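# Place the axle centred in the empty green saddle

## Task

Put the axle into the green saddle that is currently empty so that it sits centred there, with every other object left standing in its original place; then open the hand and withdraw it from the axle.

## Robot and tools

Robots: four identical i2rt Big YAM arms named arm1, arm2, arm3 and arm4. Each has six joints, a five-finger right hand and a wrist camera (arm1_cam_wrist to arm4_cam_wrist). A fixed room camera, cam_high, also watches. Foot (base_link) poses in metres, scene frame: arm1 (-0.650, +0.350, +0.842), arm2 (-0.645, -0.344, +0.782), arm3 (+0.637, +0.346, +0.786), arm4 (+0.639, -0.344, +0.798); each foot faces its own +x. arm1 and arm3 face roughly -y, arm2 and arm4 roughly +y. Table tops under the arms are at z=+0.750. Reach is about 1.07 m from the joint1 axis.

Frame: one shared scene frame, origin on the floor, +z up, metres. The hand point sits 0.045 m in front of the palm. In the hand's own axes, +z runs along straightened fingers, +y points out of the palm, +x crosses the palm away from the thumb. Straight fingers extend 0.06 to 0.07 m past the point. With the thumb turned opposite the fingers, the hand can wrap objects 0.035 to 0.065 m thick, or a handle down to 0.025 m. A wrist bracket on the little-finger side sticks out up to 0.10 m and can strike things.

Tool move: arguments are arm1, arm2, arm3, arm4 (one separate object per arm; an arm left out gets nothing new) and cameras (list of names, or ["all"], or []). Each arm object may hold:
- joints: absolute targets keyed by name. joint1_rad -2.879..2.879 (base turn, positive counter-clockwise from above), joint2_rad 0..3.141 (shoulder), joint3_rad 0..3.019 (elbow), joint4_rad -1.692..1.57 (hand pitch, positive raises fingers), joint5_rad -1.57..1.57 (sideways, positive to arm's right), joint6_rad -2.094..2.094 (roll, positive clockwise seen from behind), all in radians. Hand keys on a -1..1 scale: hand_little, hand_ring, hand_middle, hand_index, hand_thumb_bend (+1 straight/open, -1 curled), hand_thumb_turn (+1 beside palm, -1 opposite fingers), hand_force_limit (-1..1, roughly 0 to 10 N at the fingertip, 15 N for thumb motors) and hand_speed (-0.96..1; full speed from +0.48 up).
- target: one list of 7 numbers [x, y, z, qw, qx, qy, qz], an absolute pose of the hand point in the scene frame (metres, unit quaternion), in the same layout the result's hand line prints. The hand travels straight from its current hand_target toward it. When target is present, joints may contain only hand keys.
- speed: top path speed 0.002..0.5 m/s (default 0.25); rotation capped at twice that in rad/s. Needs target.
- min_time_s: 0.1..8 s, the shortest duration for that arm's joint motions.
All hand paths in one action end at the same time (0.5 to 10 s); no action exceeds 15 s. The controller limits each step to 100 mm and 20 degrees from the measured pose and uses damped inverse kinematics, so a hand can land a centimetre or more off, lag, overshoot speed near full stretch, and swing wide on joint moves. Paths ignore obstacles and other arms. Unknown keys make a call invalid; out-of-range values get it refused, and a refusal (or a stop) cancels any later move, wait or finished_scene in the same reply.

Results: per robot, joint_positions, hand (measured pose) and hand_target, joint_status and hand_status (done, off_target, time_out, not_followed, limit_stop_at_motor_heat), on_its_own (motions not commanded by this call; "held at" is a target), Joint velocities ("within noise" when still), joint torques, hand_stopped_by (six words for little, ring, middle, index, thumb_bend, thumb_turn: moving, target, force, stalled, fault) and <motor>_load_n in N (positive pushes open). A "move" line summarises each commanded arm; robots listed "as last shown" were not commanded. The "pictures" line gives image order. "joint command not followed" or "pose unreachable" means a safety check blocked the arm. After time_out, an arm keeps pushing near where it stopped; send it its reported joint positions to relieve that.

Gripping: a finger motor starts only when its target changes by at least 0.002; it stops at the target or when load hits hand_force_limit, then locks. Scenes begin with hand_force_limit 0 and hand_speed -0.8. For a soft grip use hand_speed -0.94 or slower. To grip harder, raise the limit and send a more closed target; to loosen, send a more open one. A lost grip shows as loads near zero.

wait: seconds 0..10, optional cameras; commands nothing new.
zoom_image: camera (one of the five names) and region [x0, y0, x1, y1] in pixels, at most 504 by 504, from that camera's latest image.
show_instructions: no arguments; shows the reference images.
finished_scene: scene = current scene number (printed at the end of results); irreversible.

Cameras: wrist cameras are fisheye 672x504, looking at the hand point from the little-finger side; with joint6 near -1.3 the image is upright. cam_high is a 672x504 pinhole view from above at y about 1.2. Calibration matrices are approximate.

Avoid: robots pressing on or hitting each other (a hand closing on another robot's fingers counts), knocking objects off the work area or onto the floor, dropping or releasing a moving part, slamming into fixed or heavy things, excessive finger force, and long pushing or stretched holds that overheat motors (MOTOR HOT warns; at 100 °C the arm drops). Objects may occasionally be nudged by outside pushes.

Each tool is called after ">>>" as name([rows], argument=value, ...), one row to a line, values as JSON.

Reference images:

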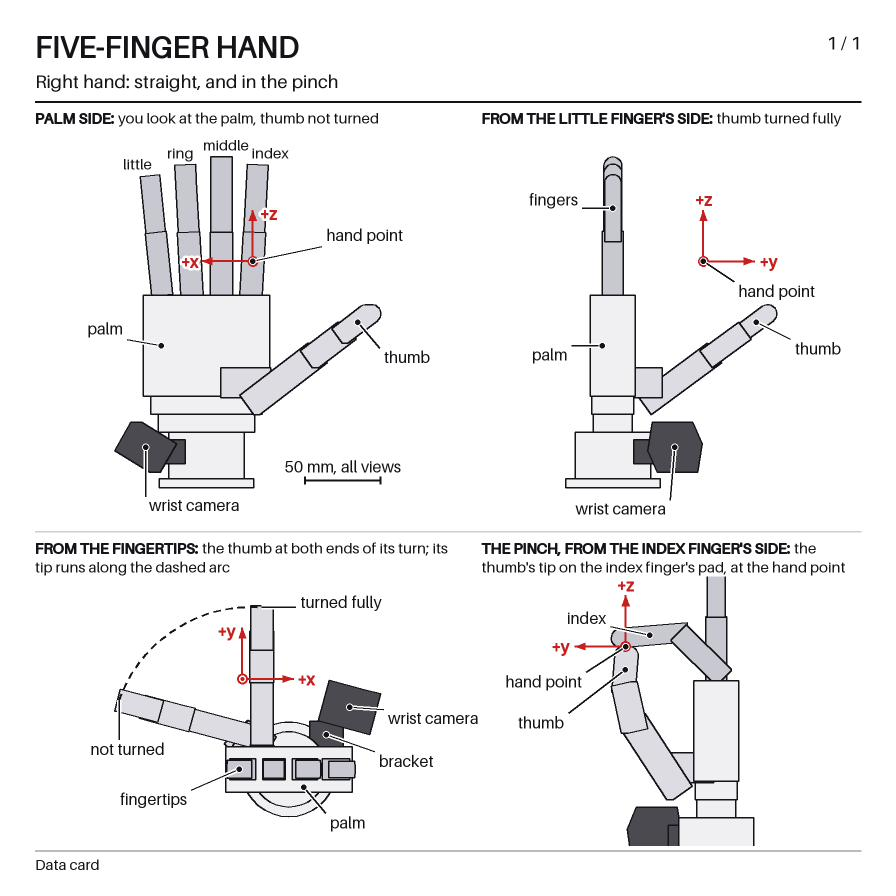

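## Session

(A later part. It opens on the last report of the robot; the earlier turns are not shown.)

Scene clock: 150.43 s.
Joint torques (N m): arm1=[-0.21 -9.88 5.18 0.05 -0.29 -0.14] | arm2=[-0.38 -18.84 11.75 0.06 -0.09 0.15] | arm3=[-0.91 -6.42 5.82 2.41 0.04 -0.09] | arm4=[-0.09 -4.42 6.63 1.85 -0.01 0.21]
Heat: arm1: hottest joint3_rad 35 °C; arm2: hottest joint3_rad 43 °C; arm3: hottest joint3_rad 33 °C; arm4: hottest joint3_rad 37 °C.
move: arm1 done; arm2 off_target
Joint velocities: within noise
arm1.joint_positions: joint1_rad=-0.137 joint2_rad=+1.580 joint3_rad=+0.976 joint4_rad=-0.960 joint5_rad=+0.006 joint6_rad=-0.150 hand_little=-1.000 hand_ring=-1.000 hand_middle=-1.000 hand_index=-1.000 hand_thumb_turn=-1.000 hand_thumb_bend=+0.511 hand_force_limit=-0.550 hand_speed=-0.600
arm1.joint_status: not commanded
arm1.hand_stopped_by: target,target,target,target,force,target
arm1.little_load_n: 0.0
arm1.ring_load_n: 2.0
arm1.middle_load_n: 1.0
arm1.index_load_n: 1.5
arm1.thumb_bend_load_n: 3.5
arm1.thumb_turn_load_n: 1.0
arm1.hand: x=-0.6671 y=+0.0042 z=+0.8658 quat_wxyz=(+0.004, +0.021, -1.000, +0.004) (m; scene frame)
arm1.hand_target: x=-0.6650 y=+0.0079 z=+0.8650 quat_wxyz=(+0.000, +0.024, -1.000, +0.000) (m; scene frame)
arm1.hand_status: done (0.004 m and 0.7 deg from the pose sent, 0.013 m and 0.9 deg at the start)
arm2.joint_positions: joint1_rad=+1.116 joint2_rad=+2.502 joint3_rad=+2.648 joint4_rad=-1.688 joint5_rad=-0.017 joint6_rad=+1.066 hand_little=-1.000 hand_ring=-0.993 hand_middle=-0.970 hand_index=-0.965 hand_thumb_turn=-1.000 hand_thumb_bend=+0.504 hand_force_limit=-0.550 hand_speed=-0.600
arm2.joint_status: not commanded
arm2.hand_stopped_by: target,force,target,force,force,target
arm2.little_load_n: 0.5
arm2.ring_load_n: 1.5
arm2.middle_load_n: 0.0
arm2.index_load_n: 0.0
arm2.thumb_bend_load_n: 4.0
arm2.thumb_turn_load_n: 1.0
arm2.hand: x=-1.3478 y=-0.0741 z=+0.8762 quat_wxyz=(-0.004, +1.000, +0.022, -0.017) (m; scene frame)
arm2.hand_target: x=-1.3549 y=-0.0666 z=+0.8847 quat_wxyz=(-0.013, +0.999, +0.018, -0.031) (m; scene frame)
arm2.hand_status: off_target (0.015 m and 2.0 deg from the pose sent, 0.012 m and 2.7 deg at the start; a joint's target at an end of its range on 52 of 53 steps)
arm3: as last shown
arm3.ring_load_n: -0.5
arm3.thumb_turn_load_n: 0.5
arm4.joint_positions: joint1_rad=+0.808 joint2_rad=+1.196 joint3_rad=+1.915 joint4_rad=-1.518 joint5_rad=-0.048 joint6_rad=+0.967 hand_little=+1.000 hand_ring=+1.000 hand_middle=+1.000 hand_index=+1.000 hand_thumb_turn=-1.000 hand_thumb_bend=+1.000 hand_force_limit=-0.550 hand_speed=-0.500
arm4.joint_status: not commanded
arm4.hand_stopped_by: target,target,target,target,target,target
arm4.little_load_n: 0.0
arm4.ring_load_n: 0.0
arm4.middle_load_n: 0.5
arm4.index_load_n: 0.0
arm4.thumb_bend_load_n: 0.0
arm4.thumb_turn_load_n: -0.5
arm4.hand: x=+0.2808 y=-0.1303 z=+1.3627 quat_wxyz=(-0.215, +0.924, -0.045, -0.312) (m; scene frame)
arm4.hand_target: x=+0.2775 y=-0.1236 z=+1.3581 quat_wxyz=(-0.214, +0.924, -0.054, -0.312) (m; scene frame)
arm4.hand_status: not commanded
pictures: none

>>> move(arm1={"target": [-0.666, 0.003, 0.853, 0, -0.02, 1, 0], "speed": 0.04}, arm2={"target": [-1.353, -0.076, 0.868, 0, 1, 0.02, 0], "speed": 0.04}, cameras=["all"])

>>> zoom_image(camera="cam_high", region=[400, 180, 640, 320])

Scene clock: 152.00 s.
Joint torques (N m): arm1=[-0.97 -9.58 5.27 -0.34 -0.13 -0.11] | arm2=[0.5 -19.49 9.68 0.1 0.1 0.21] | arm3=[-0.79 -5.54 5.78 2.39 0 -0.09] | arm4=[-0.15 -4.42 6.61 1.85 0 0.21]
Heat: arm1: hottest joint3_rad 35 °C; arm2: hottest joint3_rad 43 °C; arm3: hottest joint3_rad 33 °C; arm4: hottest joint3_rad 37 °C.
move: arm1 done; arm2 done
Joint velocities: within noise
arm1.joint_positions: joint1_rad=-0.137 joint2_rad=+1.602 joint3_rad=+0.976 joint4_rad=-0.922 joint5_rad=+0.002 joint6_rad=-0.149 hand_little=-1.000 hand_ring=-1.000 hand_middle=-1.000 hand_index=-1.000 hand_thumb_turn=-1.000 hand_thumb_bend=+0.511 hand_force_limit=-0.550 hand_speed=-0.600
arm1.joint_status: not commanded
arm1.hand_stopped_by: target,target,target,target,force,target
arm1.little_load_n: 0.0
arm1.ring_load_n: 1.0
arm1.middle_load_n: 0.0
arm1.index_load_n: 1.0
arm1.thumb_bend_load_n: 3.5
arm1.thumb_turn_load_n: 1.0
arm1.hand: x=-0.6672 y=-0.0038 z=+0.8563 quat_wxyz=(+0.003, +0.021, -1.000, +0.012) (m; scene frame)
arm1.hand_target: x=-0.6660 y=+0.0030 z=+0.8532 quat_wxyz=(+0.000, +0.020, -1.000, +0.000) (m; scene frame)
arm1.hand_status: done (0.008 m and 1.5 deg from the pose sent, 0.013 m and 0.7 deg at the start)
arm2.joint_positions: joint1_rad=+1.125 joint2_rad=+2.513 joint3_rad=+2.648 joint4_rad=-1.688 joint5_rad=-0.017 joint6_rad=+1.072 hand_little=-1.000 hand_ring=-0.993 hand_middle=-0.970 hand_index=-0.965 hand_thumb_turn=-1.000 hand_thumb_bend=+0.504 hand_force_limit=-0.550 hand_speed=-0.600
arm2.joint_status: not commanded
arm2.hand_stopped_by: target,force,target,force,force,target
arm2.little_load_n: 1.5
arm2.ring_load_n: 1.5
arm2.middle_load_n: -0.5
arm2.index_load_n: 0.0
arm2.thumb_bend_load_n: 4.0
arm2.thumb_turn_load_n: 1.5
arm2.hand: x=-1.3501 y=-0.0800 z=+0.8684 quat_wxyz=(-0.001, +1.000, +0.023, -0.012) (m; scene frame)
arm2.hand_target: x=-1.3525 y=-0.0764 z=+0.8678 quat_wxyz=(-0.006, +1.000, +0.018, -0.014) (m; scene frame)
arm2.hand_status: done (0.005 m and 1.5 deg from the pose sent, 0.010 m and 2.0 deg at the start; a joint's target at an end of its range on 38 of 40 steps)
arm3, arm4: as last shown
arm3.ring_load_n: 0.0
arm3.thumb_turn_load_n: 0.0
arm4.middle_load_n: 0.0
arm4.thumb_turn_load_n: 0.0
pictures: arm1_cam_wrist, arm2_cam_wrist, arm3_cam_wrist, arm4_cam_wrist, cam_high
camera_calibration:
arm1_cam_wrist: T_world_to_cam=[[-0.269391, 0.961514, -0.0540339, -0.124612], [0.833701, 0.260931, 0.486681, 0.144123], [0.482049, 0.0860591, -0.871907, 1.18401], [0, 0, 0, 1]] pos_world=[-0.724476, -0.0196845, 0.955472]
arm2_cam_wrist: T_world_to_cam=[[0.351361, -0.936144, -0.0133971, 0.405616], [-0.802136, -0.308381, 0.51135, -1.54798], [-0.482829, -0.168922, -0.859268, 0.193399], [0, 0, 0, 1]] pos_world=[-1.29083, -0.0649831, 0.963175]
arm3_cam_wrist: T_world_to_cam=[[0.548389, 0.802616, -0.234686, -0.245377], [0.784751, -0.590894, -0.18711, 0.309383], [-0.288852, -0.0815608, -0.953893, 1.48687], [0, 0, 0, 1]] pos_world=[0.321258, 0.501026, 1.41861]
arm4_cam_wrist: T_world_to_cam=[[-0.0467736, -0.861591, -0.505443, 0.594407], [-0.41137, -0.444482, 0.795745, -1.03276], [-0.910267, 0.245144, -0.333643, 0.853825], [0, 0, 0, 1]] pos_world=[0.380167, -0.156216, 1.40712]

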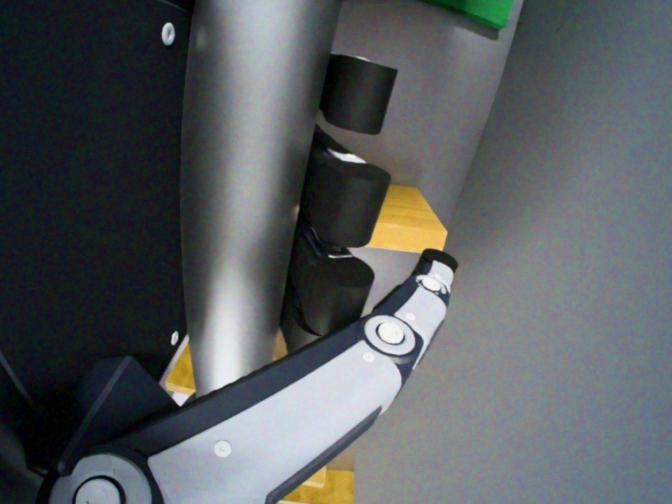

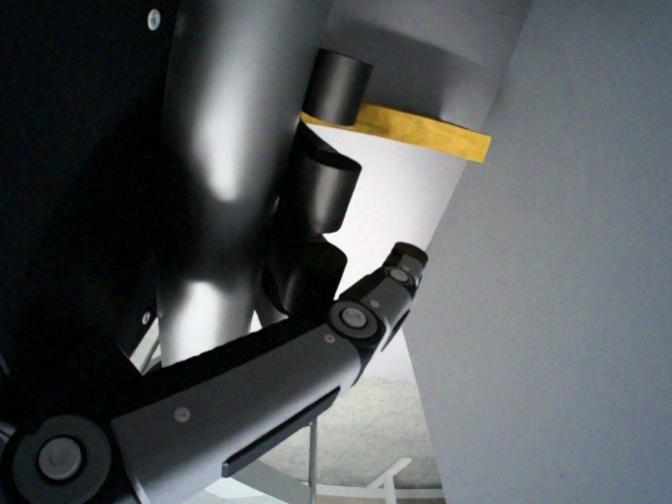

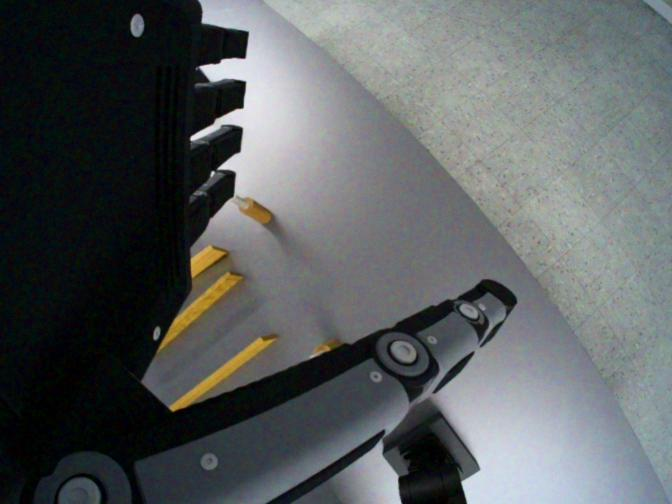

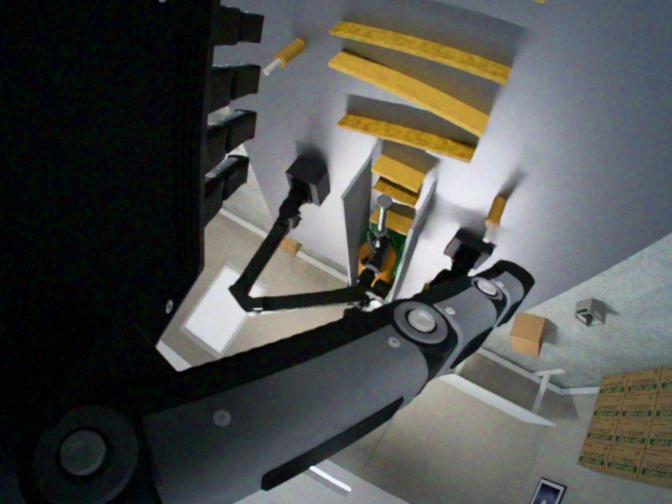

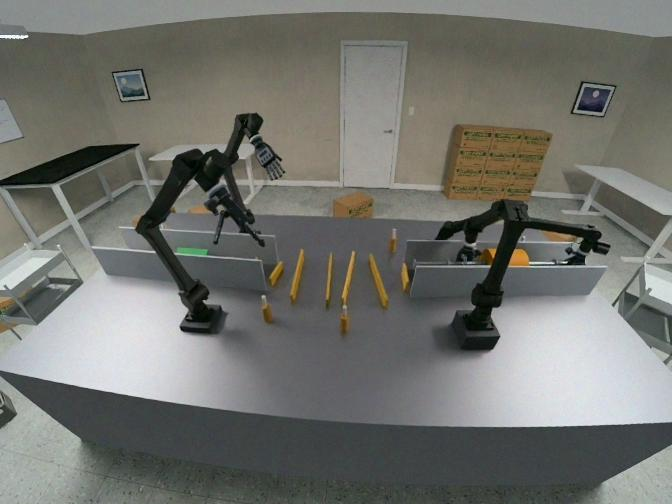

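Scaled by 2.100 from the camera's 672x504 image, which has a finer 960x720 frame.

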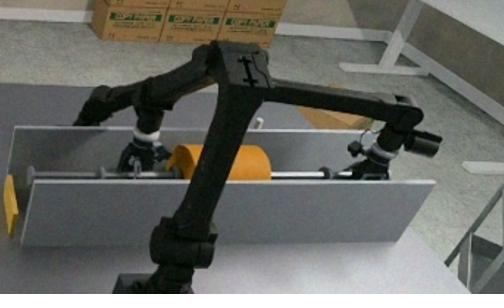

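>>> move(arm1={"target": [-0.666, -0.003, 0.84, 0, -0.02, 1, 0], "speed": 0.04}, arm2={"target": [-1.353, -0.080, 0.85, 0, 1, 0.02, 0], "speed": 0.04}, cameras=["cam_high"])

>>> zoom_image(camera="cam_high", region=[400, 200, 600, 320])

Scene clock: 153.77 s.
Joint torques (N m): arm1=[-0.56 -8.23 5.26 -0.06 -0.1 -0.1] | arm2=[-0.32 -18.84 9.55 -0.01 0.09 0.1] | arm3=[-0.15 -6.07 5.78 2.45 0.02 -0.13] | arm4=[-0.15 -4.19 6.61 1.85 -0.01 0.21]
Heat: arm1: hottest joint3_rad 35 °C; arm2: hottest joint3_rad 43 °C; arm3: hottest joint3_rad 33 °C; arm4: hottest joint3_rad 37 °C.
move: arm1 off_target; arm2 done
Joint velocities: within noise
arm1.joint_positions: joint1_rad=-0.137 joint2_rad=+1.620 joint3_rad=+0.976 joint4_rad=-0.893 joint5_rad=+0.001 joint6_rad=-0.148 hand_little=-1.000 hand_ring=-1.000 hand_middle=-1.000 hand_index=-1.000 hand_thumb_turn=-1.000 hand_thumb_bend=+0.511 hand_force_limit=-0.550 hand_speed=-0.600
arm1.joint_status: not commanded
arm1.hand_stopped_by: target,target,target,target,force,target
arm1.little_load_n: 0.0
arm1.ring_load_n: 0.5
arm1.middle_load_n: 0.0
arm1.index_load_n: 0.0
arm1.thumb_bend_load_n: 3.5
arm1.thumb_turn_load_n: 1.5
arm1.hand: x=-0.6675 y=-0.0094 z=+0.8486 quat_wxyz=(+0.003, +0.020, -1.000, +0.018) (m; scene frame)
arm1.hand_target: x=-0.6660 y=-0.0028 z=+0.8403 quat_wxyz=(+0.000, +0.020, -1.000, +0.000) (m; scene frame)
arm1.hand_status: off_target (0.011 m and 2.1 deg from the pose sent, 0.016 m and 1.5 deg at the start)
arm2.joint_positions: joint1_rad=+1.133 joint2_rad=+2.529 joint3_rad=+2.648 joint4_rad=-1.688 joint5_rad=-0.017 joint6_rad=+1.079 hand_little=-1.000 hand_ring=-0.993 hand_middle=-0.970 hand_index=-0.965 hand_thumb_turn=-1.000 hand_thumb_bend=+0.504 hand_force_limit=-0.550 hand_speed=-0.600
arm2.joint_status: not commanded
arm2.hand_stopped_by: target,force,target,force,force,target
arm2.little_load_n: 1.0
arm2.ring_load_n: 1.0
arm2.middle_load_n: 0.0
arm2.index_load_n: 0.0
arm2.thumb_bend_load_n: 4.0
arm2.thumb_turn_load_n: 1.0
arm2.hand: x=-1.3519 y=-0.0860 z=+0.8564 quat_wxyz=(+0.003, +1.000, +0.024, -0.005) (m; scene frame)
arm2.hand_target: x=-1.3527 y=-0.0802 z=+0.8500 quat_wxyz=(-0.001, +1.000, +0.020, -0.002) (m; scene frame)
arm2.hand_status: done (0.009 m and 0.8 deg from the pose sent, 0.019 m and 1.4 deg at the start; a joint's target at an end of its range on 26 of 29 steps)
arm3, arm4: as last shown
pictures: cam_high

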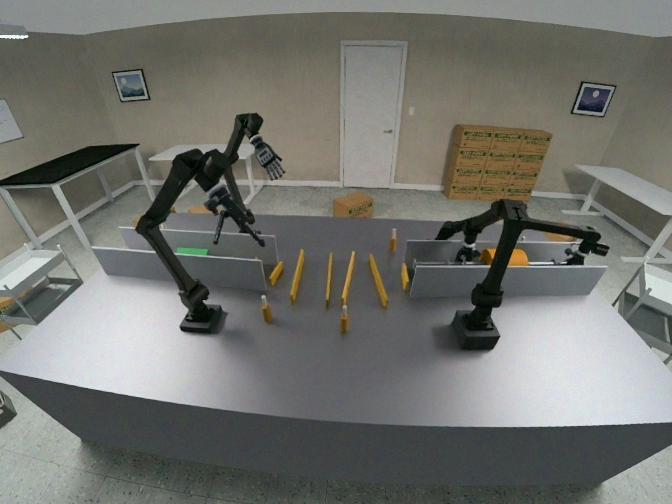

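Scaled by 2.520 from the camera's 672x504 image, which has a finer 960x720 frame.

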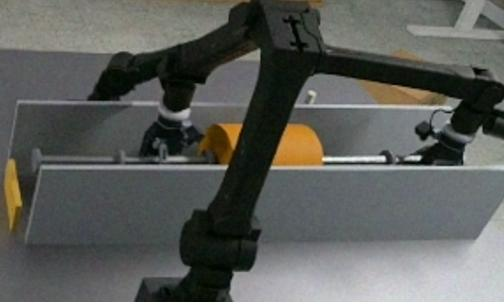

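>>> move(cameras=["arm4_cam_wrist", "cam_high", "arm1_cam_wrist"])

>>> zoom_image(camera="arm4_cam_wrist", region=[310, 130, 470, 310])

Scene clock: 154.93 s.
Joint torques (N m): arm1=[-0.38 -8.23 5.33 -0.21 -0.07 -0.12] | arm2=[0.15 -18.73 9.63 -0.01 0.1 0.13] | arm3=[-1.44 -6.07 5.82 2.56 0.08 -0.11] | arm4=[-0.09 -4.42 6.6 1.87 0 0.2]
Heat: arm1: hottest joint3_rad 35 °C; arm2: hottest joint3_rad 43 °C; arm3: hottest joint3_rad 33 °C; arm4: hottest joint3_rad 36 °C.
Joint velocities: within noise
arm1.joint_positions: joint1_rad=-0.137 joint2_rad=+1.620 joint3_rad=+0.976 joint4_rad=-0.893 joint5_rad=+0.001 joint6_rad=-0.148 hand_little=-1.000 hand_ring=-1.000 hand_middle=-1.000 hand_index=-1.000 hand_thumb_turn=-1.000 hand_thumb_bend=+0.511 hand_force_limit=-0.550 hand_speed=-0.600
arm1.joint_status: not commanded
arm1.hand_stopped_by: target,target,target,target,force,target
arm1.little_load_n: 0.0
arm1.ring_load_n: 0.0
arm1.middle_load_n: -1.0
arm1.index_load_n: 0.0
arm1.thumb_bend_load_n: 3.5
arm1.thumb_turn_load_n: 1.0
arm1.hand: x=-0.6675 y=-0.0094 z=+0.8486 quat_wxyz=(+0.003, +0.020, -1.000, +0.018) (m; scene frame)
arm1.hand_target: x=-0.6660 y=-0.0028 z=+0.8403 quat_wxyz=(+0.000, +0.020, -1.000, +0.000) (m; scene frame)
arm1.hand_status: off_target (0.011 m and 2.1 deg from the pose sent, 0.016 m and 1.5 deg at the start)
arm2.joint_positions: joint1_rad=+1.133 joint2_rad=+2.529 joint3_rad=+2.648 joint4_rad=-1.688 joint5_rad=-0.017 joint6_rad=+1.079 hand_little=-1.000 hand_ring=-0.993 hand_middle=-0.970 hand_index=-0.965 hand_thumb_turn=-1.000 hand_thumb_bend=+0.504 hand_force_limit=-0.550 hand_speed=-0.600
arm2.joint_status: not commanded
arm2.hand_stopped_by: target,force,target,force,force,target
arm2.little_load_n: 1.0
arm2.ring_load_n: 0.5
arm2.middle_load_n: 0.0
arm2.index_load_n: 0.0
arm2.thumb_bend_load_n: 3.5
arm2.thumb_turn_load_n: 1.0
arm2.hand: x=-1.3519 y=-0.0860 z=+0.8564 quat_wxyz=(+0.003, +1.000, +0.024, -0.005) (m; scene frame)
arm2.hand_target: x=-1.3527 y=-0.0802 z=+0.8500 quat_wxyz=(-0.001, +1.000, +0.020, -0.002) (m; scene frame)
arm2.hand_status: done (0.009 m and 0.8 deg from the pose sent, 0.019 m and 1.4 deg at the start; a joint's target at an end of its range on 26 of 29 steps)
arm3.joint_positions: joint1_rad=-1.892 joint2_rad=+1.200 joint3_rad=+1.906 joint4_rad=-1.519 joint5_rad=+0.018 joint6_rad=-0.967 hand_little=+1.000 hand_ring=+1.000 hand_middle=+1.000 hand_index=+1.000 hand_thumb_turn=-1.000 hand_thumb_bend=+1.000 hand_force_limit=-0.550 hand_speed=-0.500
arm3.joint_status: not commanded
arm3.hand_stopped_by: target,target,target,target,target,target
arm3.little_load_n: 0.0
arm3.ring_load_n: 0.0
arm3.middle_load_n: 0.0
arm3.index_load_n: 0.0
arm3.thumb_bend_load_n: -0.5
arm3.thumb_turn_load_n: 0.5
arm3.hand: x=+0.2910 y=+0.4895 z=+1.3114 quat_wxyz=(+0.373, -0.407, -0.832, +0.049) (m; scene frame)
arm3.hand_target: x=+0.2879 y=+0.4939 z=+1.3116 quat_wxyz=(+0.379, -0.406, -0.830, +0.047) (m; scene frame)
arm3.hand_status: not commanded
arm4.joint_positions: joint1_rad=+0.808 joint2_rad=+1.196 joint3_rad=+1.915 joint4_rad=-1.518 joint5_rad=-0.048 joint6_rad=+0.967 hand_little=+1.000 hand_ring=+1.000 hand_middle=+1.000 hand_index=+1.000 hand_thumb_turn=-1.000 hand_thumb_bend=+1.000 hand_force_limit=-0.550 hand_speed=-0.500
arm4.joint_status: not commanded
arm4.hand_stopped_by: target,target,target,target,target,target
arm4.little_load_n: 0.0
arm4.ring_load_n: -0.5
arm4.middle_load_n: 0.0
arm4.index_load_n: 0.0
arm4.thumb_bend_load_n: 0.0
arm4.thumb_turn_load_n: 0.0
arm4.hand: x=+0.2808 y=-0.1303 z=+1.3627 quat_wxyz=(-0.215, +0.924, -0.045, -0.312) (m; scene frame)
arm4.hand_target: x=+0.2775 y=-0.1236 z=+1.3581 quat_wxyz=(-0.214, +0.924, -0.054, -0.312) (m; scene frame)
arm4.hand_status: not commanded
pictures: arm1_cam_wrist, arm4_cam_wrist, cam_high
camera_calibration:
arm1_cam_wrist: T_world_to_cam=[[-0.267964, 0.961299, -0.0640295, -0.110301], [0.834033, 0.26473, 0.484052, 0.152063], [0.482269, 0.0763057, -0.872693, 1.17858], [0, 0, 0, 1]] pos_world=[-0.724776, -0.0241558, 0.947871]
arm4_cam_wrist: T_world_to_cam=[[-0.0467736, -0.861591, -0.505443, 0.594407], [-0.41137, -0.444482, 0.795745, -1.03276], [-0.910267, 0.245144, -0.333643, 0.853825], [0, 0, 0, 1]] pos_world=[0.380167, -0.156216, 1.40712]

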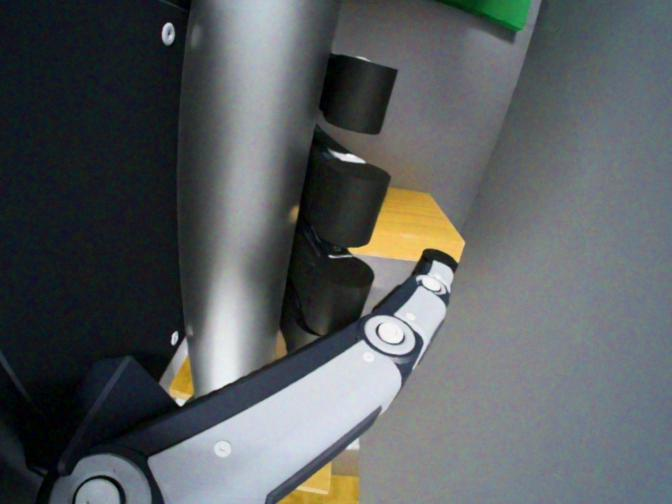

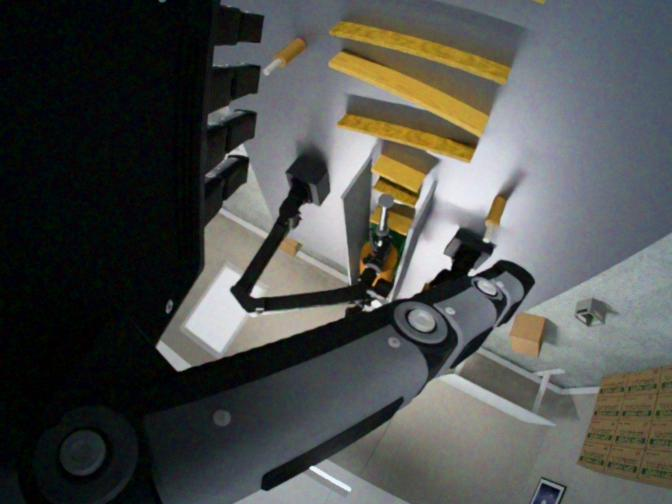

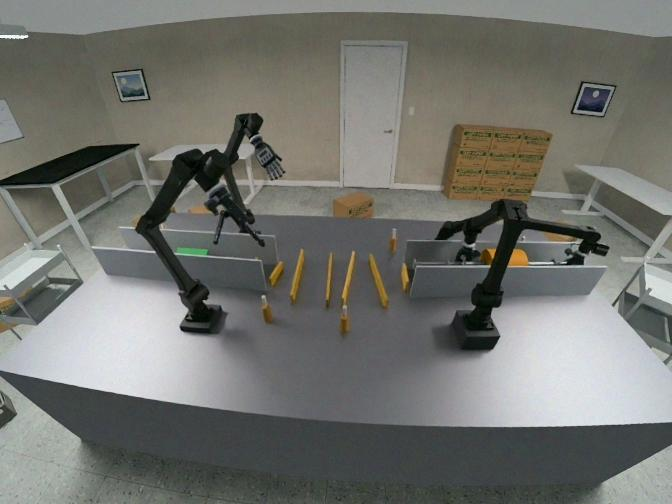

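Scaled by 2.800 from the camera's 672x504 image, which has a finer 960x720 frame.

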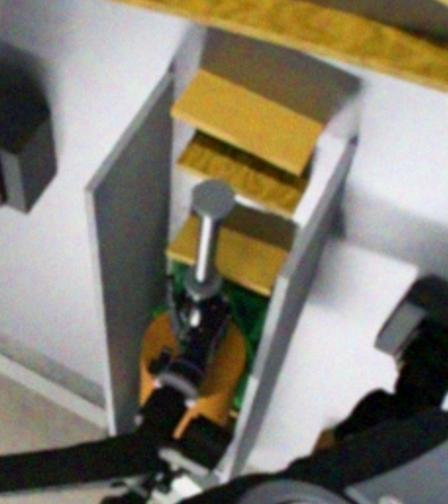

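>>> zoom_image(camera="arm1_cam_wrist", region=[340, 0, 600, 280])

Scaled by 1.800 from the camera's 672x504 image, which has a finer 960x720 frame.

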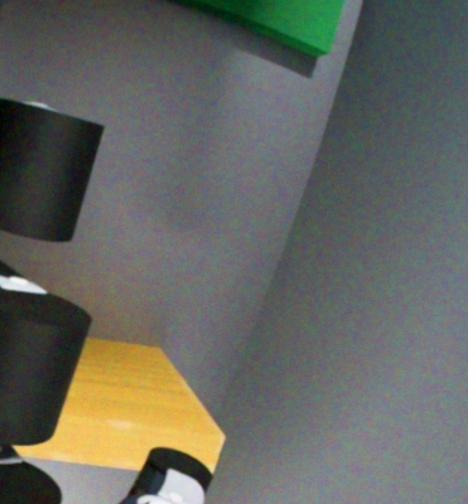

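>>> move(arm1={"target": [-0.666, -0.006, 0.885, 0, -0.02, 1, 0], "speed": 0.03, "joints": {"hand_little": -0.5, "hand_ring": -0.5, "hand_middle": -0.5, "hand_index": -0.5, "hand_thumb_bend": 1, "hand_speed": -0.4}}, cameras=["arm1_cam_wrist"])

Scene clock: 160.93 s.
Joint torques (N m): arm1=[-0.56 -11.93 7.28 -1.72 0.03 -0.09] | arm2=[-0.56 -18.49 9.51 -0.06 0.1 0.15] | arm3=[-1.55 -5.6 5.68 2.5 0.06 -0.13] | arm4=[-0.15 -4.25 6.6 1.85 -0.01 0.2]
Heat: arm1: hottest joint3_rad 35 °C; arm2: hottest joint3_rad 42 °C; arm3: hottest joint3_rad 33 °C; arm4: hottest joint3_rad 36 °C.
move: arm1 off_target
Joint velocities: within noise
arm1.joint_positions: joint1_rad=-0.137 joint2_rad=+1.600 joint3_rad=+1.011 joint4_rad=-0.976 joint5_rad=-0.001 joint6_rad=-0.150 hand_little=-0.500 hand_ring=-0.500 hand_middle=-0.500 hand_index=-0.500 hand_thumb_turn=-1.000 hand_thumb_bend=+1.000 hand_force_limit=-0.550 hand_speed=-0.400
arm1.joint_status: all done
arm1.hand_stopped_by: target,target,target,target,target,target
arm1.little_load_n: 1.0
arm1.ring_load_n: 0.0
arm1.middle_load_n: 0.0
arm1.index_load_n: 0.0
arm1.thumb_bend_load_n: 0.0
arm1.thumb_turn_load_n: 0.0
arm1.hand: x=-0.6669 y=-0.0067 z=+0.8693 quat_wxyz=(+0.001, +0.021, -1.000, +0.004) (m; scene frame)
arm1.hand_target: x=-0.6660 y=-0.0059 z=+0.8844 quat_wxyz=(+0.000, +0.020, -1.000, +0.000) (m; scene frame)
arm1.hand_status: off_target (0.016 m and 0.5 deg from the pose sent, 0.037 m and 2.1 deg at the start)
arm2, arm3, arm4: as last shown
arm2.joint_positions: joint1_rad=+1.136 joint2_rad=+2.534 joint3_rad=+2.648 joint4_rad=-1.688 joint5_rad=-0.017 joint6_rad=+1.079 hand_little=-1.000 hand_ring=-0.993 hand_middle=-0.970 hand_index=-0.965 hand_thumb_turn=-1.000 hand_thumb_bend=+0.504 hand_force_limit=-0.550 hand_speed=-0.600
arm2.little_load_n: 1.5
arm2.ring_load_n: 2.0
arm2.index_load_n: 0.5
arm2.thumb_turn_load_n: 1.5
arm2.hand: x=-1.3524 y=-0.0883 z=+0.8533 quat_wxyz=(+0.004, +1.000, +0.025, -0.003) (m; scene frame)
arm2.hand_target: x=-1.3526 y=-0.0801 z=+0.8499 quat_wxyz=(-0.001, +1.000, +0.020, -0.002) (m; scene frame)
arm3.thumb_bend_load_n: 0.0
arm3.thumb_turn_load_n: 0.0
arm4.ring_load_n: 0.0
pictures: arm1_cam_wrist
camera_calibration:
arm1_cam_wrist: T_world_to_cam=[[-0.270272, 0.961966, -0.039667, -0.134164], [0.830869, 0.253859, 0.495189, 0.128996], [0.486425, 0.100878, -0.867879, 1.19494], [0, 0, 0, 1]] pos_world=[-0.72469, -0.024229, 0.967868]

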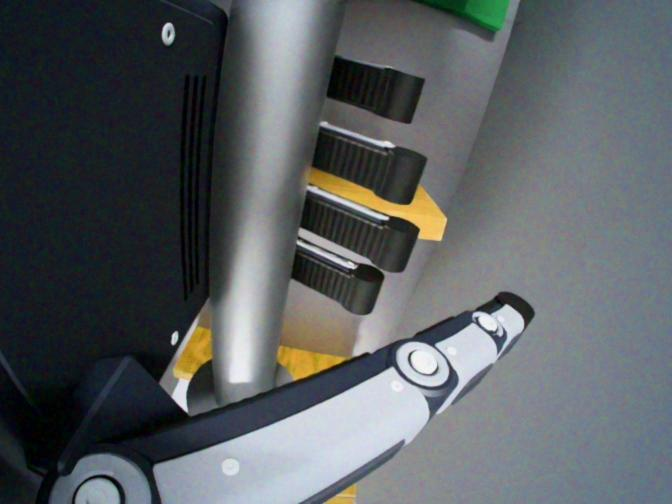

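>>> move(arm1={"target": [-0.666, -0.012, 0.902, 0, -0.02, 1, 0], "speed": 0.03, "joints": {"hand_little": 0, "hand_ring": 0, "hand_middle": 0, "hand_index": 0, "hand_speed": -0.4}})

>>> move(arm1={"target": [-0.666, -0.022, 0.918, 0, -0.02, 1, 0], "speed": 0.04, "joints": {"hand_little": 0.3, "hand_ring": 0.3, "hand_middle": 0.3, "hand_index": 0.3, "hand_speed": -0.5}}, cameras=["arm1_cam_wrist"])

Scene clock: 162.73 s.
Joint torques (N m): arm1=[-0.38 -11.58 8.61 -1.46 0.04 -0.04] | arm2=[-1.14 -18.55 9.55 0.13 0.1 0.15] | arm3=[-0.03 -5.66 5.97 2.48 -0.01 -0.18] | arm4=[-0.03 -4.48 6.6 1.85 -0.01 0.22]
Heat: arm1: hottest joint3_rad 35 °C; arm2: hottest joint3_rad 42 °C; arm3: hottest joint3_rad 33 °C; arm4: hottest joint3_rad 36 °C.
move: arm1 off_target
Joint velocities: within noise
arm1.joint_positions: joint1_rad=-0.137 joint2_rad=+1.594 joint3_rad=+1.034 joint4_rad=-1.032 joint5_rad=-0.002 joint6_rad=-0.152 hand_little=+0.000 hand_ring=+0.000 hand_middle=+0.000 hand_index=+0.000 hand_thumb_turn=-1.000 hand_thumb_bend=+1.000 hand_force_limit=-0.550 hand_speed=-0.400
arm1.joint_status: all done
arm1.hand_stopped_by: target,target,target,target,target,target
arm1.little_load_n: 1.5
arm1.ring_load_n: 0.0
arm1.middle_load_n: 0.0
arm1.index_load_n: 0.0
arm1.thumb_bend_load_n: 0.0
arm1.thumb_turn_load_n: 0.0
arm1.hand: x=-0.6664 y=-0.0026 z=+0.8806 quat_wxyz=(-0.002, +0.023, -1.000, -0.010) (m; scene frame)
arm1.hand_target: x=-0.6659 y=-0.0115 z=+0.9015 quat_wxyz=(+0.000, +0.020, -1.000, +0.000) (m; scene frame)
arm1.hand_status: off_target (0.023 m and 1.2 deg from the pose sent, 0.033 m and 0.5 deg at the start)
arm2, arm3, arm4: as last shown
arm2.joint_positions: joint1_rad=+1.137 joint2_rad=+2.534 joint3_rad=+2.648 joint4_rad=-1.688 joint5_rad=-0.017 joint6_rad=+1.079 hand_little=-1.000 hand_ring=-0.993 hand_middle=-0.970 hand_index=-0.965 hand_thumb_turn=-1.000 hand_thumb_bend=+0.504 hand_force_limit=-0.550 hand_speed=-0.600
arm2.little_load_n: 1.0
arm2.index_load_n: 0.0
arm2.thumb_bend_load_n: 4.0
arm2.thumb_turn_load_n: 1.0
arm2.hand: x=-1.3525 y=-0.0885 z=+0.8528 quat_wxyz=(+0.004, +1.000, +0.026, -0.003) (m; scene frame)
arm2.hand_target: x=-1.3526 y=-0.0800 z=+0.8500 quat_wxyz=(-0.001, +1.000, +0.020, -0.002) (m; scene frame)
arm4.thumb_bend_load_n: -0.5
pictures: none

Scene clock: 163.80 s.
Joint torques (N m): arm1=[-0.26 -11.81 9.07 -1.18 0.13 -0.01] | arm2=[-0.85 -19.25 9.61 -0.03 0.08 0.12] | arm3=[-1.49 -6.42 5.89 2.39 0.02 -0.13] | arm4=[-0.21 -4.31 6.63 1.87 -0.01 0.21]
Heat: arm1: hottest joint3_rad 35 °C; arm2: hottest joint3_rad 42 °C; arm3: hottest joint3_rad 33 °C; arm4: hottest joint3_rad 36 °C.
move: arm1 off_target
Joint velocities: within noise
arm1.joint_positions: joint1_rad=-0.136 joint2_rad=+1.594 joint3_rad=+1.080 joint4_rad=-1.085 joint5_rad=-0.004 joint6_rad=-0.152 hand_little=+0.300 hand_ring=+0.300 hand_middle=+0.300 hand_index=+0.300 hand_thumb_turn=-1.000 hand_thumb_bend=+1.000 hand_force_limit=-0.550 hand_speed=-0.500
arm1.joint_status: all done
arm1.hand_stopped_by: target,target,target,target,target,target
arm1.little_load_n: 1.0
arm1.ring_load_n: 0.0
arm1.middle_load_n: 0.0
arm1.index_load_n: 0.5
arm1.thumb_bend_load_n: -0.5
arm1.thumb_turn_load_n: 0.0
arm1.hand: x=-0.6664 y=-0.0102 z=+0.8965 quat_wxyz=(-0.003, +0.023, -1.000, -0.013) (m; scene frame)
arm1.hand_target: x=-0.6659 y=-0.0214 z=+0.9176 quat_wxyz=(+0.000, +0.020, -1.000, +0.000) (m; scene frame)
arm1.hand_status: off_target (0.025 m and 1.5 deg from the pose sent, 0.042 m and 1.2 deg at the start)
arm2, arm3, arm4: as last shown
arm2.joint_positions: joint1_rad=+1.137 joint2_rad=+2.537 joint3_rad=+2.648 joint4_rad=-1.688 joint5_rad=-0.017 joint6_rad=+1.079 hand_little=-1.000 hand_ring=-0.993 hand_middle=-0.970 hand_index=-0.965 hand_thumb_turn=-1.000 hand_thumb_bend=+0.504 hand_force_limit=-0.550 hand_speed=-0.600
arm2.little_load_n: 0.5
arm2.middle_load_n: -0.5
arm2.hand: x=-1.3524 y=-0.0889 z=+0.8508 quat_wxyz=(+0.004, +1.000, +0.026, -0.002) (m; scene frame)
arm4.thumb_bend_load_n: 0.0
pictures: arm1_cam_wrist
camera_calibration:
arm1_cam_wrist: T_world_to_cam=[[-0.272263, 0.962184, -0.00865704, -0.158693], [0.826895, 0.238563, 0.509247, 0.100617], [0.492054, 0.131491, -0.860577, 1.21613], [0, 0, 0, 1]] pos_world=[-0.724808, -0.0312216, 0.993961]

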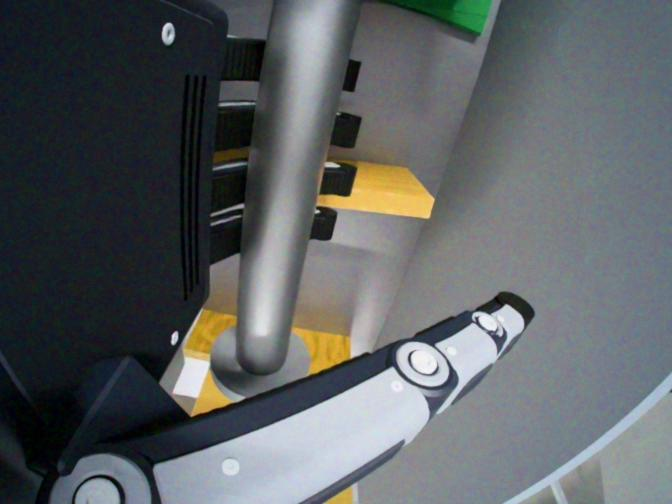

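>>> move(arm1={"target": [-0.666, -0.038, 0.94, 0, -0.02, 1, 0], "speed": 0.04, "joints": {"hand_little": 0.7, "hand_ring": 0.7, "hand_middle": 0.7, "hand_index": 0.7, "hand_speed": -0.4}}, cameras=["arm1_cam_wrist"])

Scene clock: 165.43 s.
Joint torques (N m): arm1=[0.09 -10.58 9.36 -0.27 0.1 -0.09] | arm2=[-0.5 -19.31 9.58 0.16 0.02 0.12] | arm3=[-0.91 -6.18 5.94 2.43 0.01 -0.16] | arm4=[-0.09 -4.37 6.6 1.88 -0.01 0.2]
Heat: arm1: hottest joint3_rad 35 °C; arm2: hottest joint3_rad 42 °C; arm3: hottest joint3_rad 33 °C; arm4: hottest joint3_rad 36 °C.
move: arm1 off_target
Joint velocities: within noise
arm1.joint_positions: joint1_rad=-0.135 joint2_rad=+1.587 joint3_rad=+1.164 joint4_rad=-1.179 joint5_rad=-0.004 joint6_rad=-0.147 hand_little=+0.700 hand_ring=+0.700 hand_middle=+0.700 hand_index=+0.700 hand_thumb_turn=-1.000 hand_thumb_bend=+1.000 hand_force_limit=-0.550 hand_speed=-0.400
arm1.joint_status: all done
arm1.hand_stopped_by: target,target,target,target,target,target
arm1.little_load_n: 0.0
arm1.ring_load_n: 0.0
arm1.middle_load_n: 0.0
arm1.index_load_n: 0.0
arm1.thumb_bend_load_n: -0.5
arm1.thumb_turn_load_n: 0.0
arm1.hand: x=-0.6671 y=-0.0224 z=+0.9285 quat_wxyz=(-0.003, +0.020, -1.000, -0.014) (m; scene frame)
arm1.hand_target: x=-0.6659 y=-0.0375 z=+0.9402 quat_wxyz=(+0.000, +0.020, -1.000, +0.000) (m; scene frame)
arm1.hand_status: off_target (0.019 m and 1.7 deg from the pose sent, 0.052 m and 1.5 deg at the start)
arm2, arm3, arm4: as last shown
arm2.joint_positions: joint1_rad=+1.137 joint2_rad=+2.537 joint3_rad=+2.648 joint4_rad=-1.688 joint5_rad=-0.015 joint6_rad=+1.079 hand_little=-1.000 hand_ring=-0.993 hand_middle=-0.970 hand_index=-0.965 hand_thumb_turn=-1.000 hand_thumb_bend=+0.504 hand_force_limit=-0.550 hand_speed=-0.600
arm2.little_load_n: 0.0
arm2.ring_load_n: 0.5
arm2.middle_load_n: 0.0
arm2.hand: x=-1.3522 y=-0.0885 z=+0.8507 quat_wxyz=(+0.003, +1.000, +0.026, -0.001) (m; scene frame)
arm3.middle_load_n: 0.5
pictures: arm1_cam_wrist
camera_calibration:
arm1_cam_wrist: T_world_to_cam=[[-0.268184, 0.963349, -0.00607077, -0.146535], [0.82785, 0.233677, 0.509961, 0.0876938], [0.492689, 0.131738, -0.860176, 1.24564], [0, 0, 0, 1]] pos_world=[-0.725609, -0.0434258, 1.02586]

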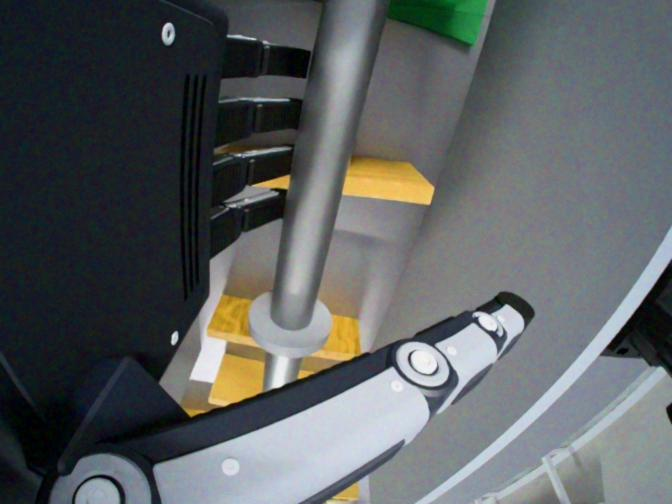

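>>> zoom_image(camera="arm1_cam_wrist", region=[170, 0, 520, 420])

Scaled by 1.200 from the camera's 672x504 image, which has a finer 960x720 frame.

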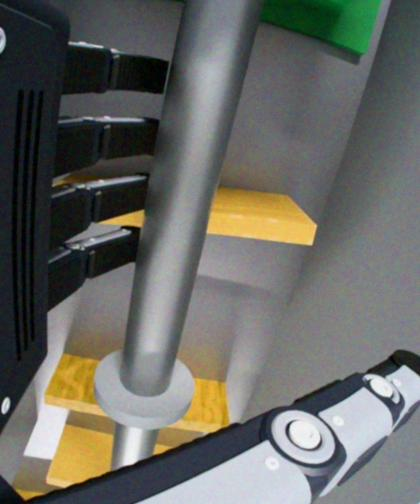

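>>> move(arm1={"target": [-0.68, -0.035, 1.08, 0, -0.02, 1, 0], "speed": 0.2, "joints": {"hand_little": 1, "hand_ring": 1, "hand_middle": 1, "hand_index": 1}}, cameras=[])

>>> move(arm1={"target": [-0.74, -0.03, 1.22, 0, -0.02, 1, 0], "speed": 0.25}, cameras=["arm1_cam_wrist", "cam_high"])

Scene clock: 168.97 s.
Joint torques (N m): arm1=[-1.44 -10.23 10.35 -0.28 0.14 -0.19] | arm2=[-0.97 -18.26 9.68 -0.05 0.06 0.15] | arm3=[-0.85 -4.84 5.89 2.39 0.01 -0.11] | arm4=[-0.21 -4.37 6.64 1.85 -0.01 0.21]
Heat: arm1: hottest joint3_rad 35 °C; arm2: hottest joint3_rad 42 °C; arm3: hottest joint3_rad 33 °C; arm4: hottest joint3_rad 36 °C.
move: arm1 off_target
Joint velocities: within noise
arm1.joint_positions: joint1_rad=-0.153 joint2_rad=+1.511 joint3_rad=+1.447 joint4_rad=-1.543 joint5_rad=-0.004 joint6_rad=-0.162 hand_little=+1.000 hand_ring=+1.000 hand_middle=+1.000 hand_index=+1.000 hand_thumb_turn=-1.000 hand_thumb_bend=+1.000 hand_force_limit=-0.550 hand_speed=-0.400
arm1.joint_status: all done
arm1.hand_stopped_by: target,target,target,target,target,target
arm1.little_load_n: 0.0
arm1.ring_load_n: 0.0
arm1.middle_load_n: 0.0
arm1.index_load_n: 0.0
arm1.thumb_bend_load_n: 0.0
arm1.thumb_turn_load_n: 0.0
arm1.hand: x=-0.6749 y=-0.0239 z=+1.0654 quat_wxyz=(-0.004, +0.019, -1.000, -0.016) (m; scene frame)
arm1.hand_target: x=-0.6798 y=-0.0343 z=+1.0798 quat_wxyz=(+0.000, +0.020, -1.000, +0.000) (m; scene frame)
arm1.hand_status: off_target (0.019 m and 1.9 deg from the pose sent, 0.153 m and 1.7 deg at the start)
arm2, arm3, arm4: as last shown
arm2.middle_load_n: -0.5
arm3.middle_load_n: 0.0
pictures: none
No camera images: "cameras" was empty.

Scene clock: 170.47 s.
Joint torques (N m): arm1=[-0.91 -8.18 9.83 0.06 -0.08 -0.17] | arm2=[-0.26 -18.37 9.61 0.01 0.03 0.17] | arm3=[-1.38 -5.3 6.02 2.35 0.05 -0.12] | arm4=[-0.15 -4.31 6.61 1.87 0 0.21]
Heat: arm1: hottest joint3_rad 35 °C; arm2: hottest joint3_rad 42 °C; arm3: hottest joint3_rad 33 °C; arm4: hottest joint3_rad 36 °C.
move: arm1 off_target
Joint velocities: within noise
arm1.joint_positions: joint1_rad=-0.293 joint2_rad=+1.422 joint3_rad=+1.764 joint4_rad=-1.699 joint5_rad=-0.007 joint6_rad=-0.294 hand_little=+1.000 hand_ring=+1.000 hand_middle=+1.000 hand_index=+1.000 hand_thumb_turn=-1.000 hand_thumb_bend=+1.000 hand_force_limit=-0.550 hand_speed=-0.400
arm1.joint_status: not commanded
arm1.hand_stopped_by: target,target,target,target,target,target
arm1.little_load_n: 0.0
arm1.ring_load_n: 0.0
arm1.middle_load_n: 0.0
arm1.index_load_n: 0.0
arm1.thumb_bend_load_n: 0.0
arm1.thumb_turn_load_n: 0.0
arm1.hand: x=-0.7370 y=-0.0242 z=+1.2100 quat_wxyz=(+0.027, +0.016, -0.994, +0.104) (m; scene frame)
arm1.hand_target: x=-0.7399 y=-0.0296 z=+1.2189 quat_wxyz=(+0.028, +0.019, -0.993, +0.111) (m; scene frame)
arm1.hand_status: off_target (0.012 m and 12.4 deg from the pose sent, 0.168 m and 1.9 deg at the start; a joint's target at an end of its range on 35 of 45 steps)
arm2, arm3, arm4: as last shown
arm2.middle_load_n: 0.0
arm3.middle_load_n: -0.5
pictures: arm1_cam_wrist, cam_high
camera_calibration:
arm1_cam_wrist: T_world_to_cam=[[-0.265609, 0.938853, -0.219107, 0.0971825], [0.855524, 0.334305, 0.395373, 0.163845], [0.444445, -0.0824365, -0.892005, 1.52032], [0, 0, 0, 1]] pos_world=[-0.79006, -0.0206842, 1.31265]

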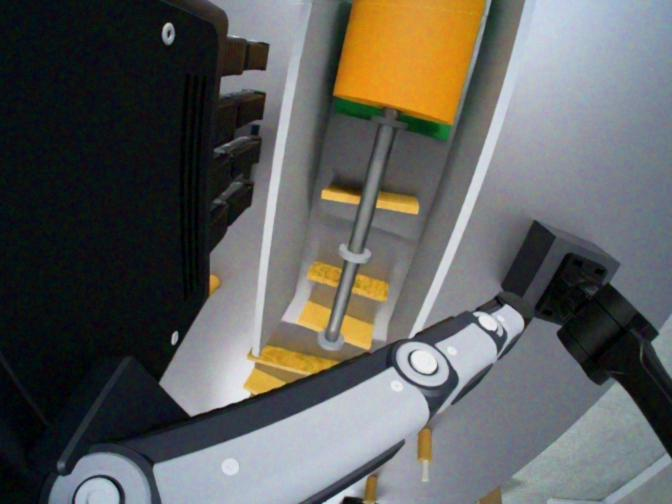

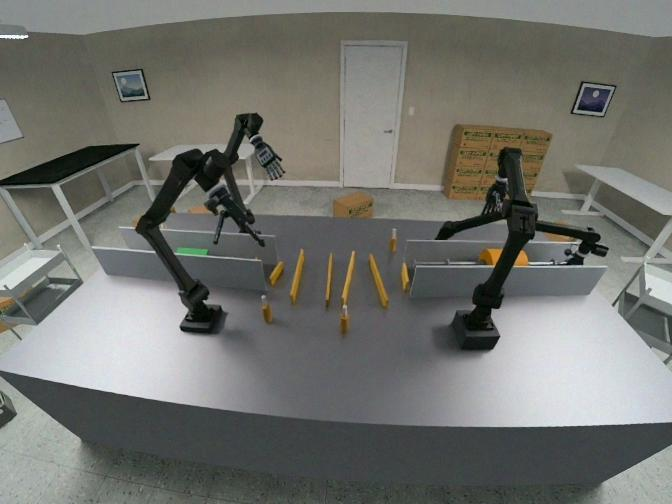

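>>> zoom_image(camera="arm1_cam_wrist", region=[290, 0, 540, 190])

Scaled by 2.016 from the camera's 672x504 image, which has a finer 960x720 frame.

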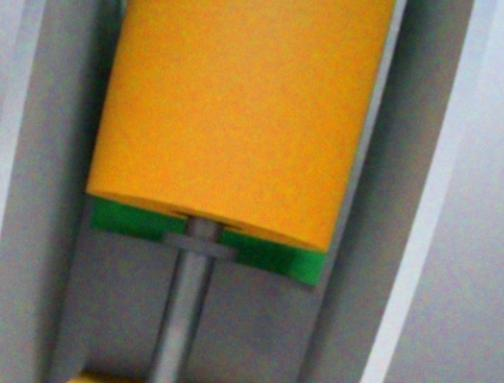

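>>> move(arm1={"target": [-0.93, -0.0, 1.23, 0, -0.02, 1, 0], "speed": 0.25}, cameras=["arm1_cam_wrist", "cam_high"])

Scene clock: 174.37 s.
Joint torques (N m): arm1=[-0.26 -10.17 10.52 0.18 0.13 -0.18] | arm2=[-0.5 -18.37 9.63 -0.06 -0.02 0.14] | arm3=[-0.56 -5.71 5.96 2.65 -0.01 -0.15] | arm4=[-0.15 -4.31 6.61 1.83 -0.01 0.22]
Heat: arm1: hottest joint3_rad 35 °C; arm2: hottest joint3_rad 42 °C; arm3: hottest joint3_rad 33 °C; arm4: hottest joint3_rad 35 °C.
move: arm1 off_target
Joint velocities: within noise
arm1.joint_positions: joint1_rad=-0.675 joint2_rad=+1.555 joint3_rad=+1.935 joint4_rad=-1.699 joint5_rad=+0.006 joint6_rad=-0.674 hand_little=+1.000 hand_ring=+1.000 hand_middle=+1.000 hand_index=+1.000 hand_thumb_turn=-1.000 hand_thumb_bend=+1.000 hand_force_limit=-0.550 hand_speed=-0.400
arm1.joint_status: not commanded
arm1.hand_stopped_by: target,target,target,target,target,target
arm1.little_load_n: 0.0
arm1.ring_load_n: 0.0
arm1.middle_load_n: 0.0
arm1.index_load_n: 0.0
arm1.thumb_bend_load_n: -0.5
arm1.thumb_turn_load_n: 0.0
arm1.hand: x=-0.9269 y=+0.0073 z=+1.2188 quat_wxyz=(+0.080, +0.014, -0.992, +0.098) (m; scene frame)
arm1.hand_target: x=-0.9297 y=+0.0005 z=+1.2290 quat_wxyz=(+0.087, +0.021, -0.990, +0.105) (m; scene frame)
arm1.hand_status: off_target (0.014 m and 14.5 deg from the pose sent, 0.196 m and 12.4 deg at the start; a joint's target at an end of its range on 54 of 54 steps)
arm2, arm3, arm4: as last shown
arm2.middle_load_n: -0.5
arm2.thumb_turn_load_n: 1.5
arm3.middle_load_n: 0.0
pictures: arm1_cam_wrist, cam_high
camera_calibration:
arm1_cam_wrist: T_world_to_cam=[[-0.272304, 0.945038, -0.18098, -0.0335264], [0.897725, 0.317218, 0.305717, 0.460768], [0.346324, -0.0792225, -0.934764, 1.57626], [0, 0, 0, 1]] pos_world=[-0.968669, 0.010395, 1.3265]

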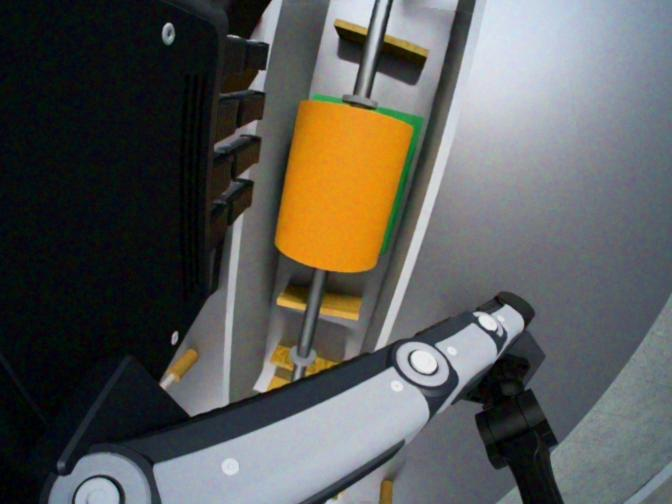

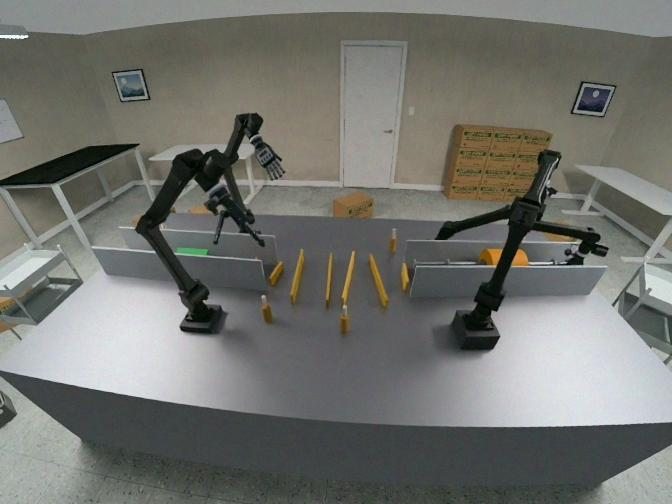

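Excellent view. Zoom in.

>>> zoom_image(camera="arm1_cam_wrist", region=[260, 70, 460, 290])

Scaled by 2.291 from the camera's 672x504 image, which has a finer 960x720 frame.

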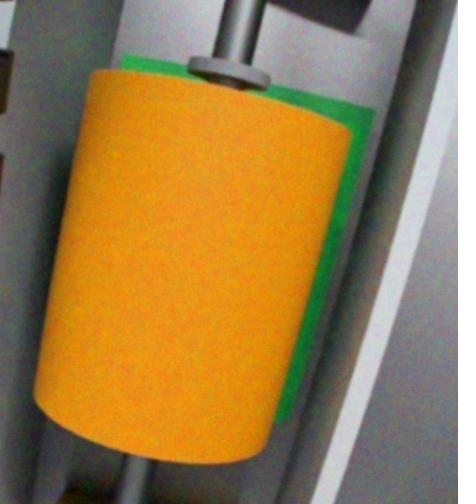

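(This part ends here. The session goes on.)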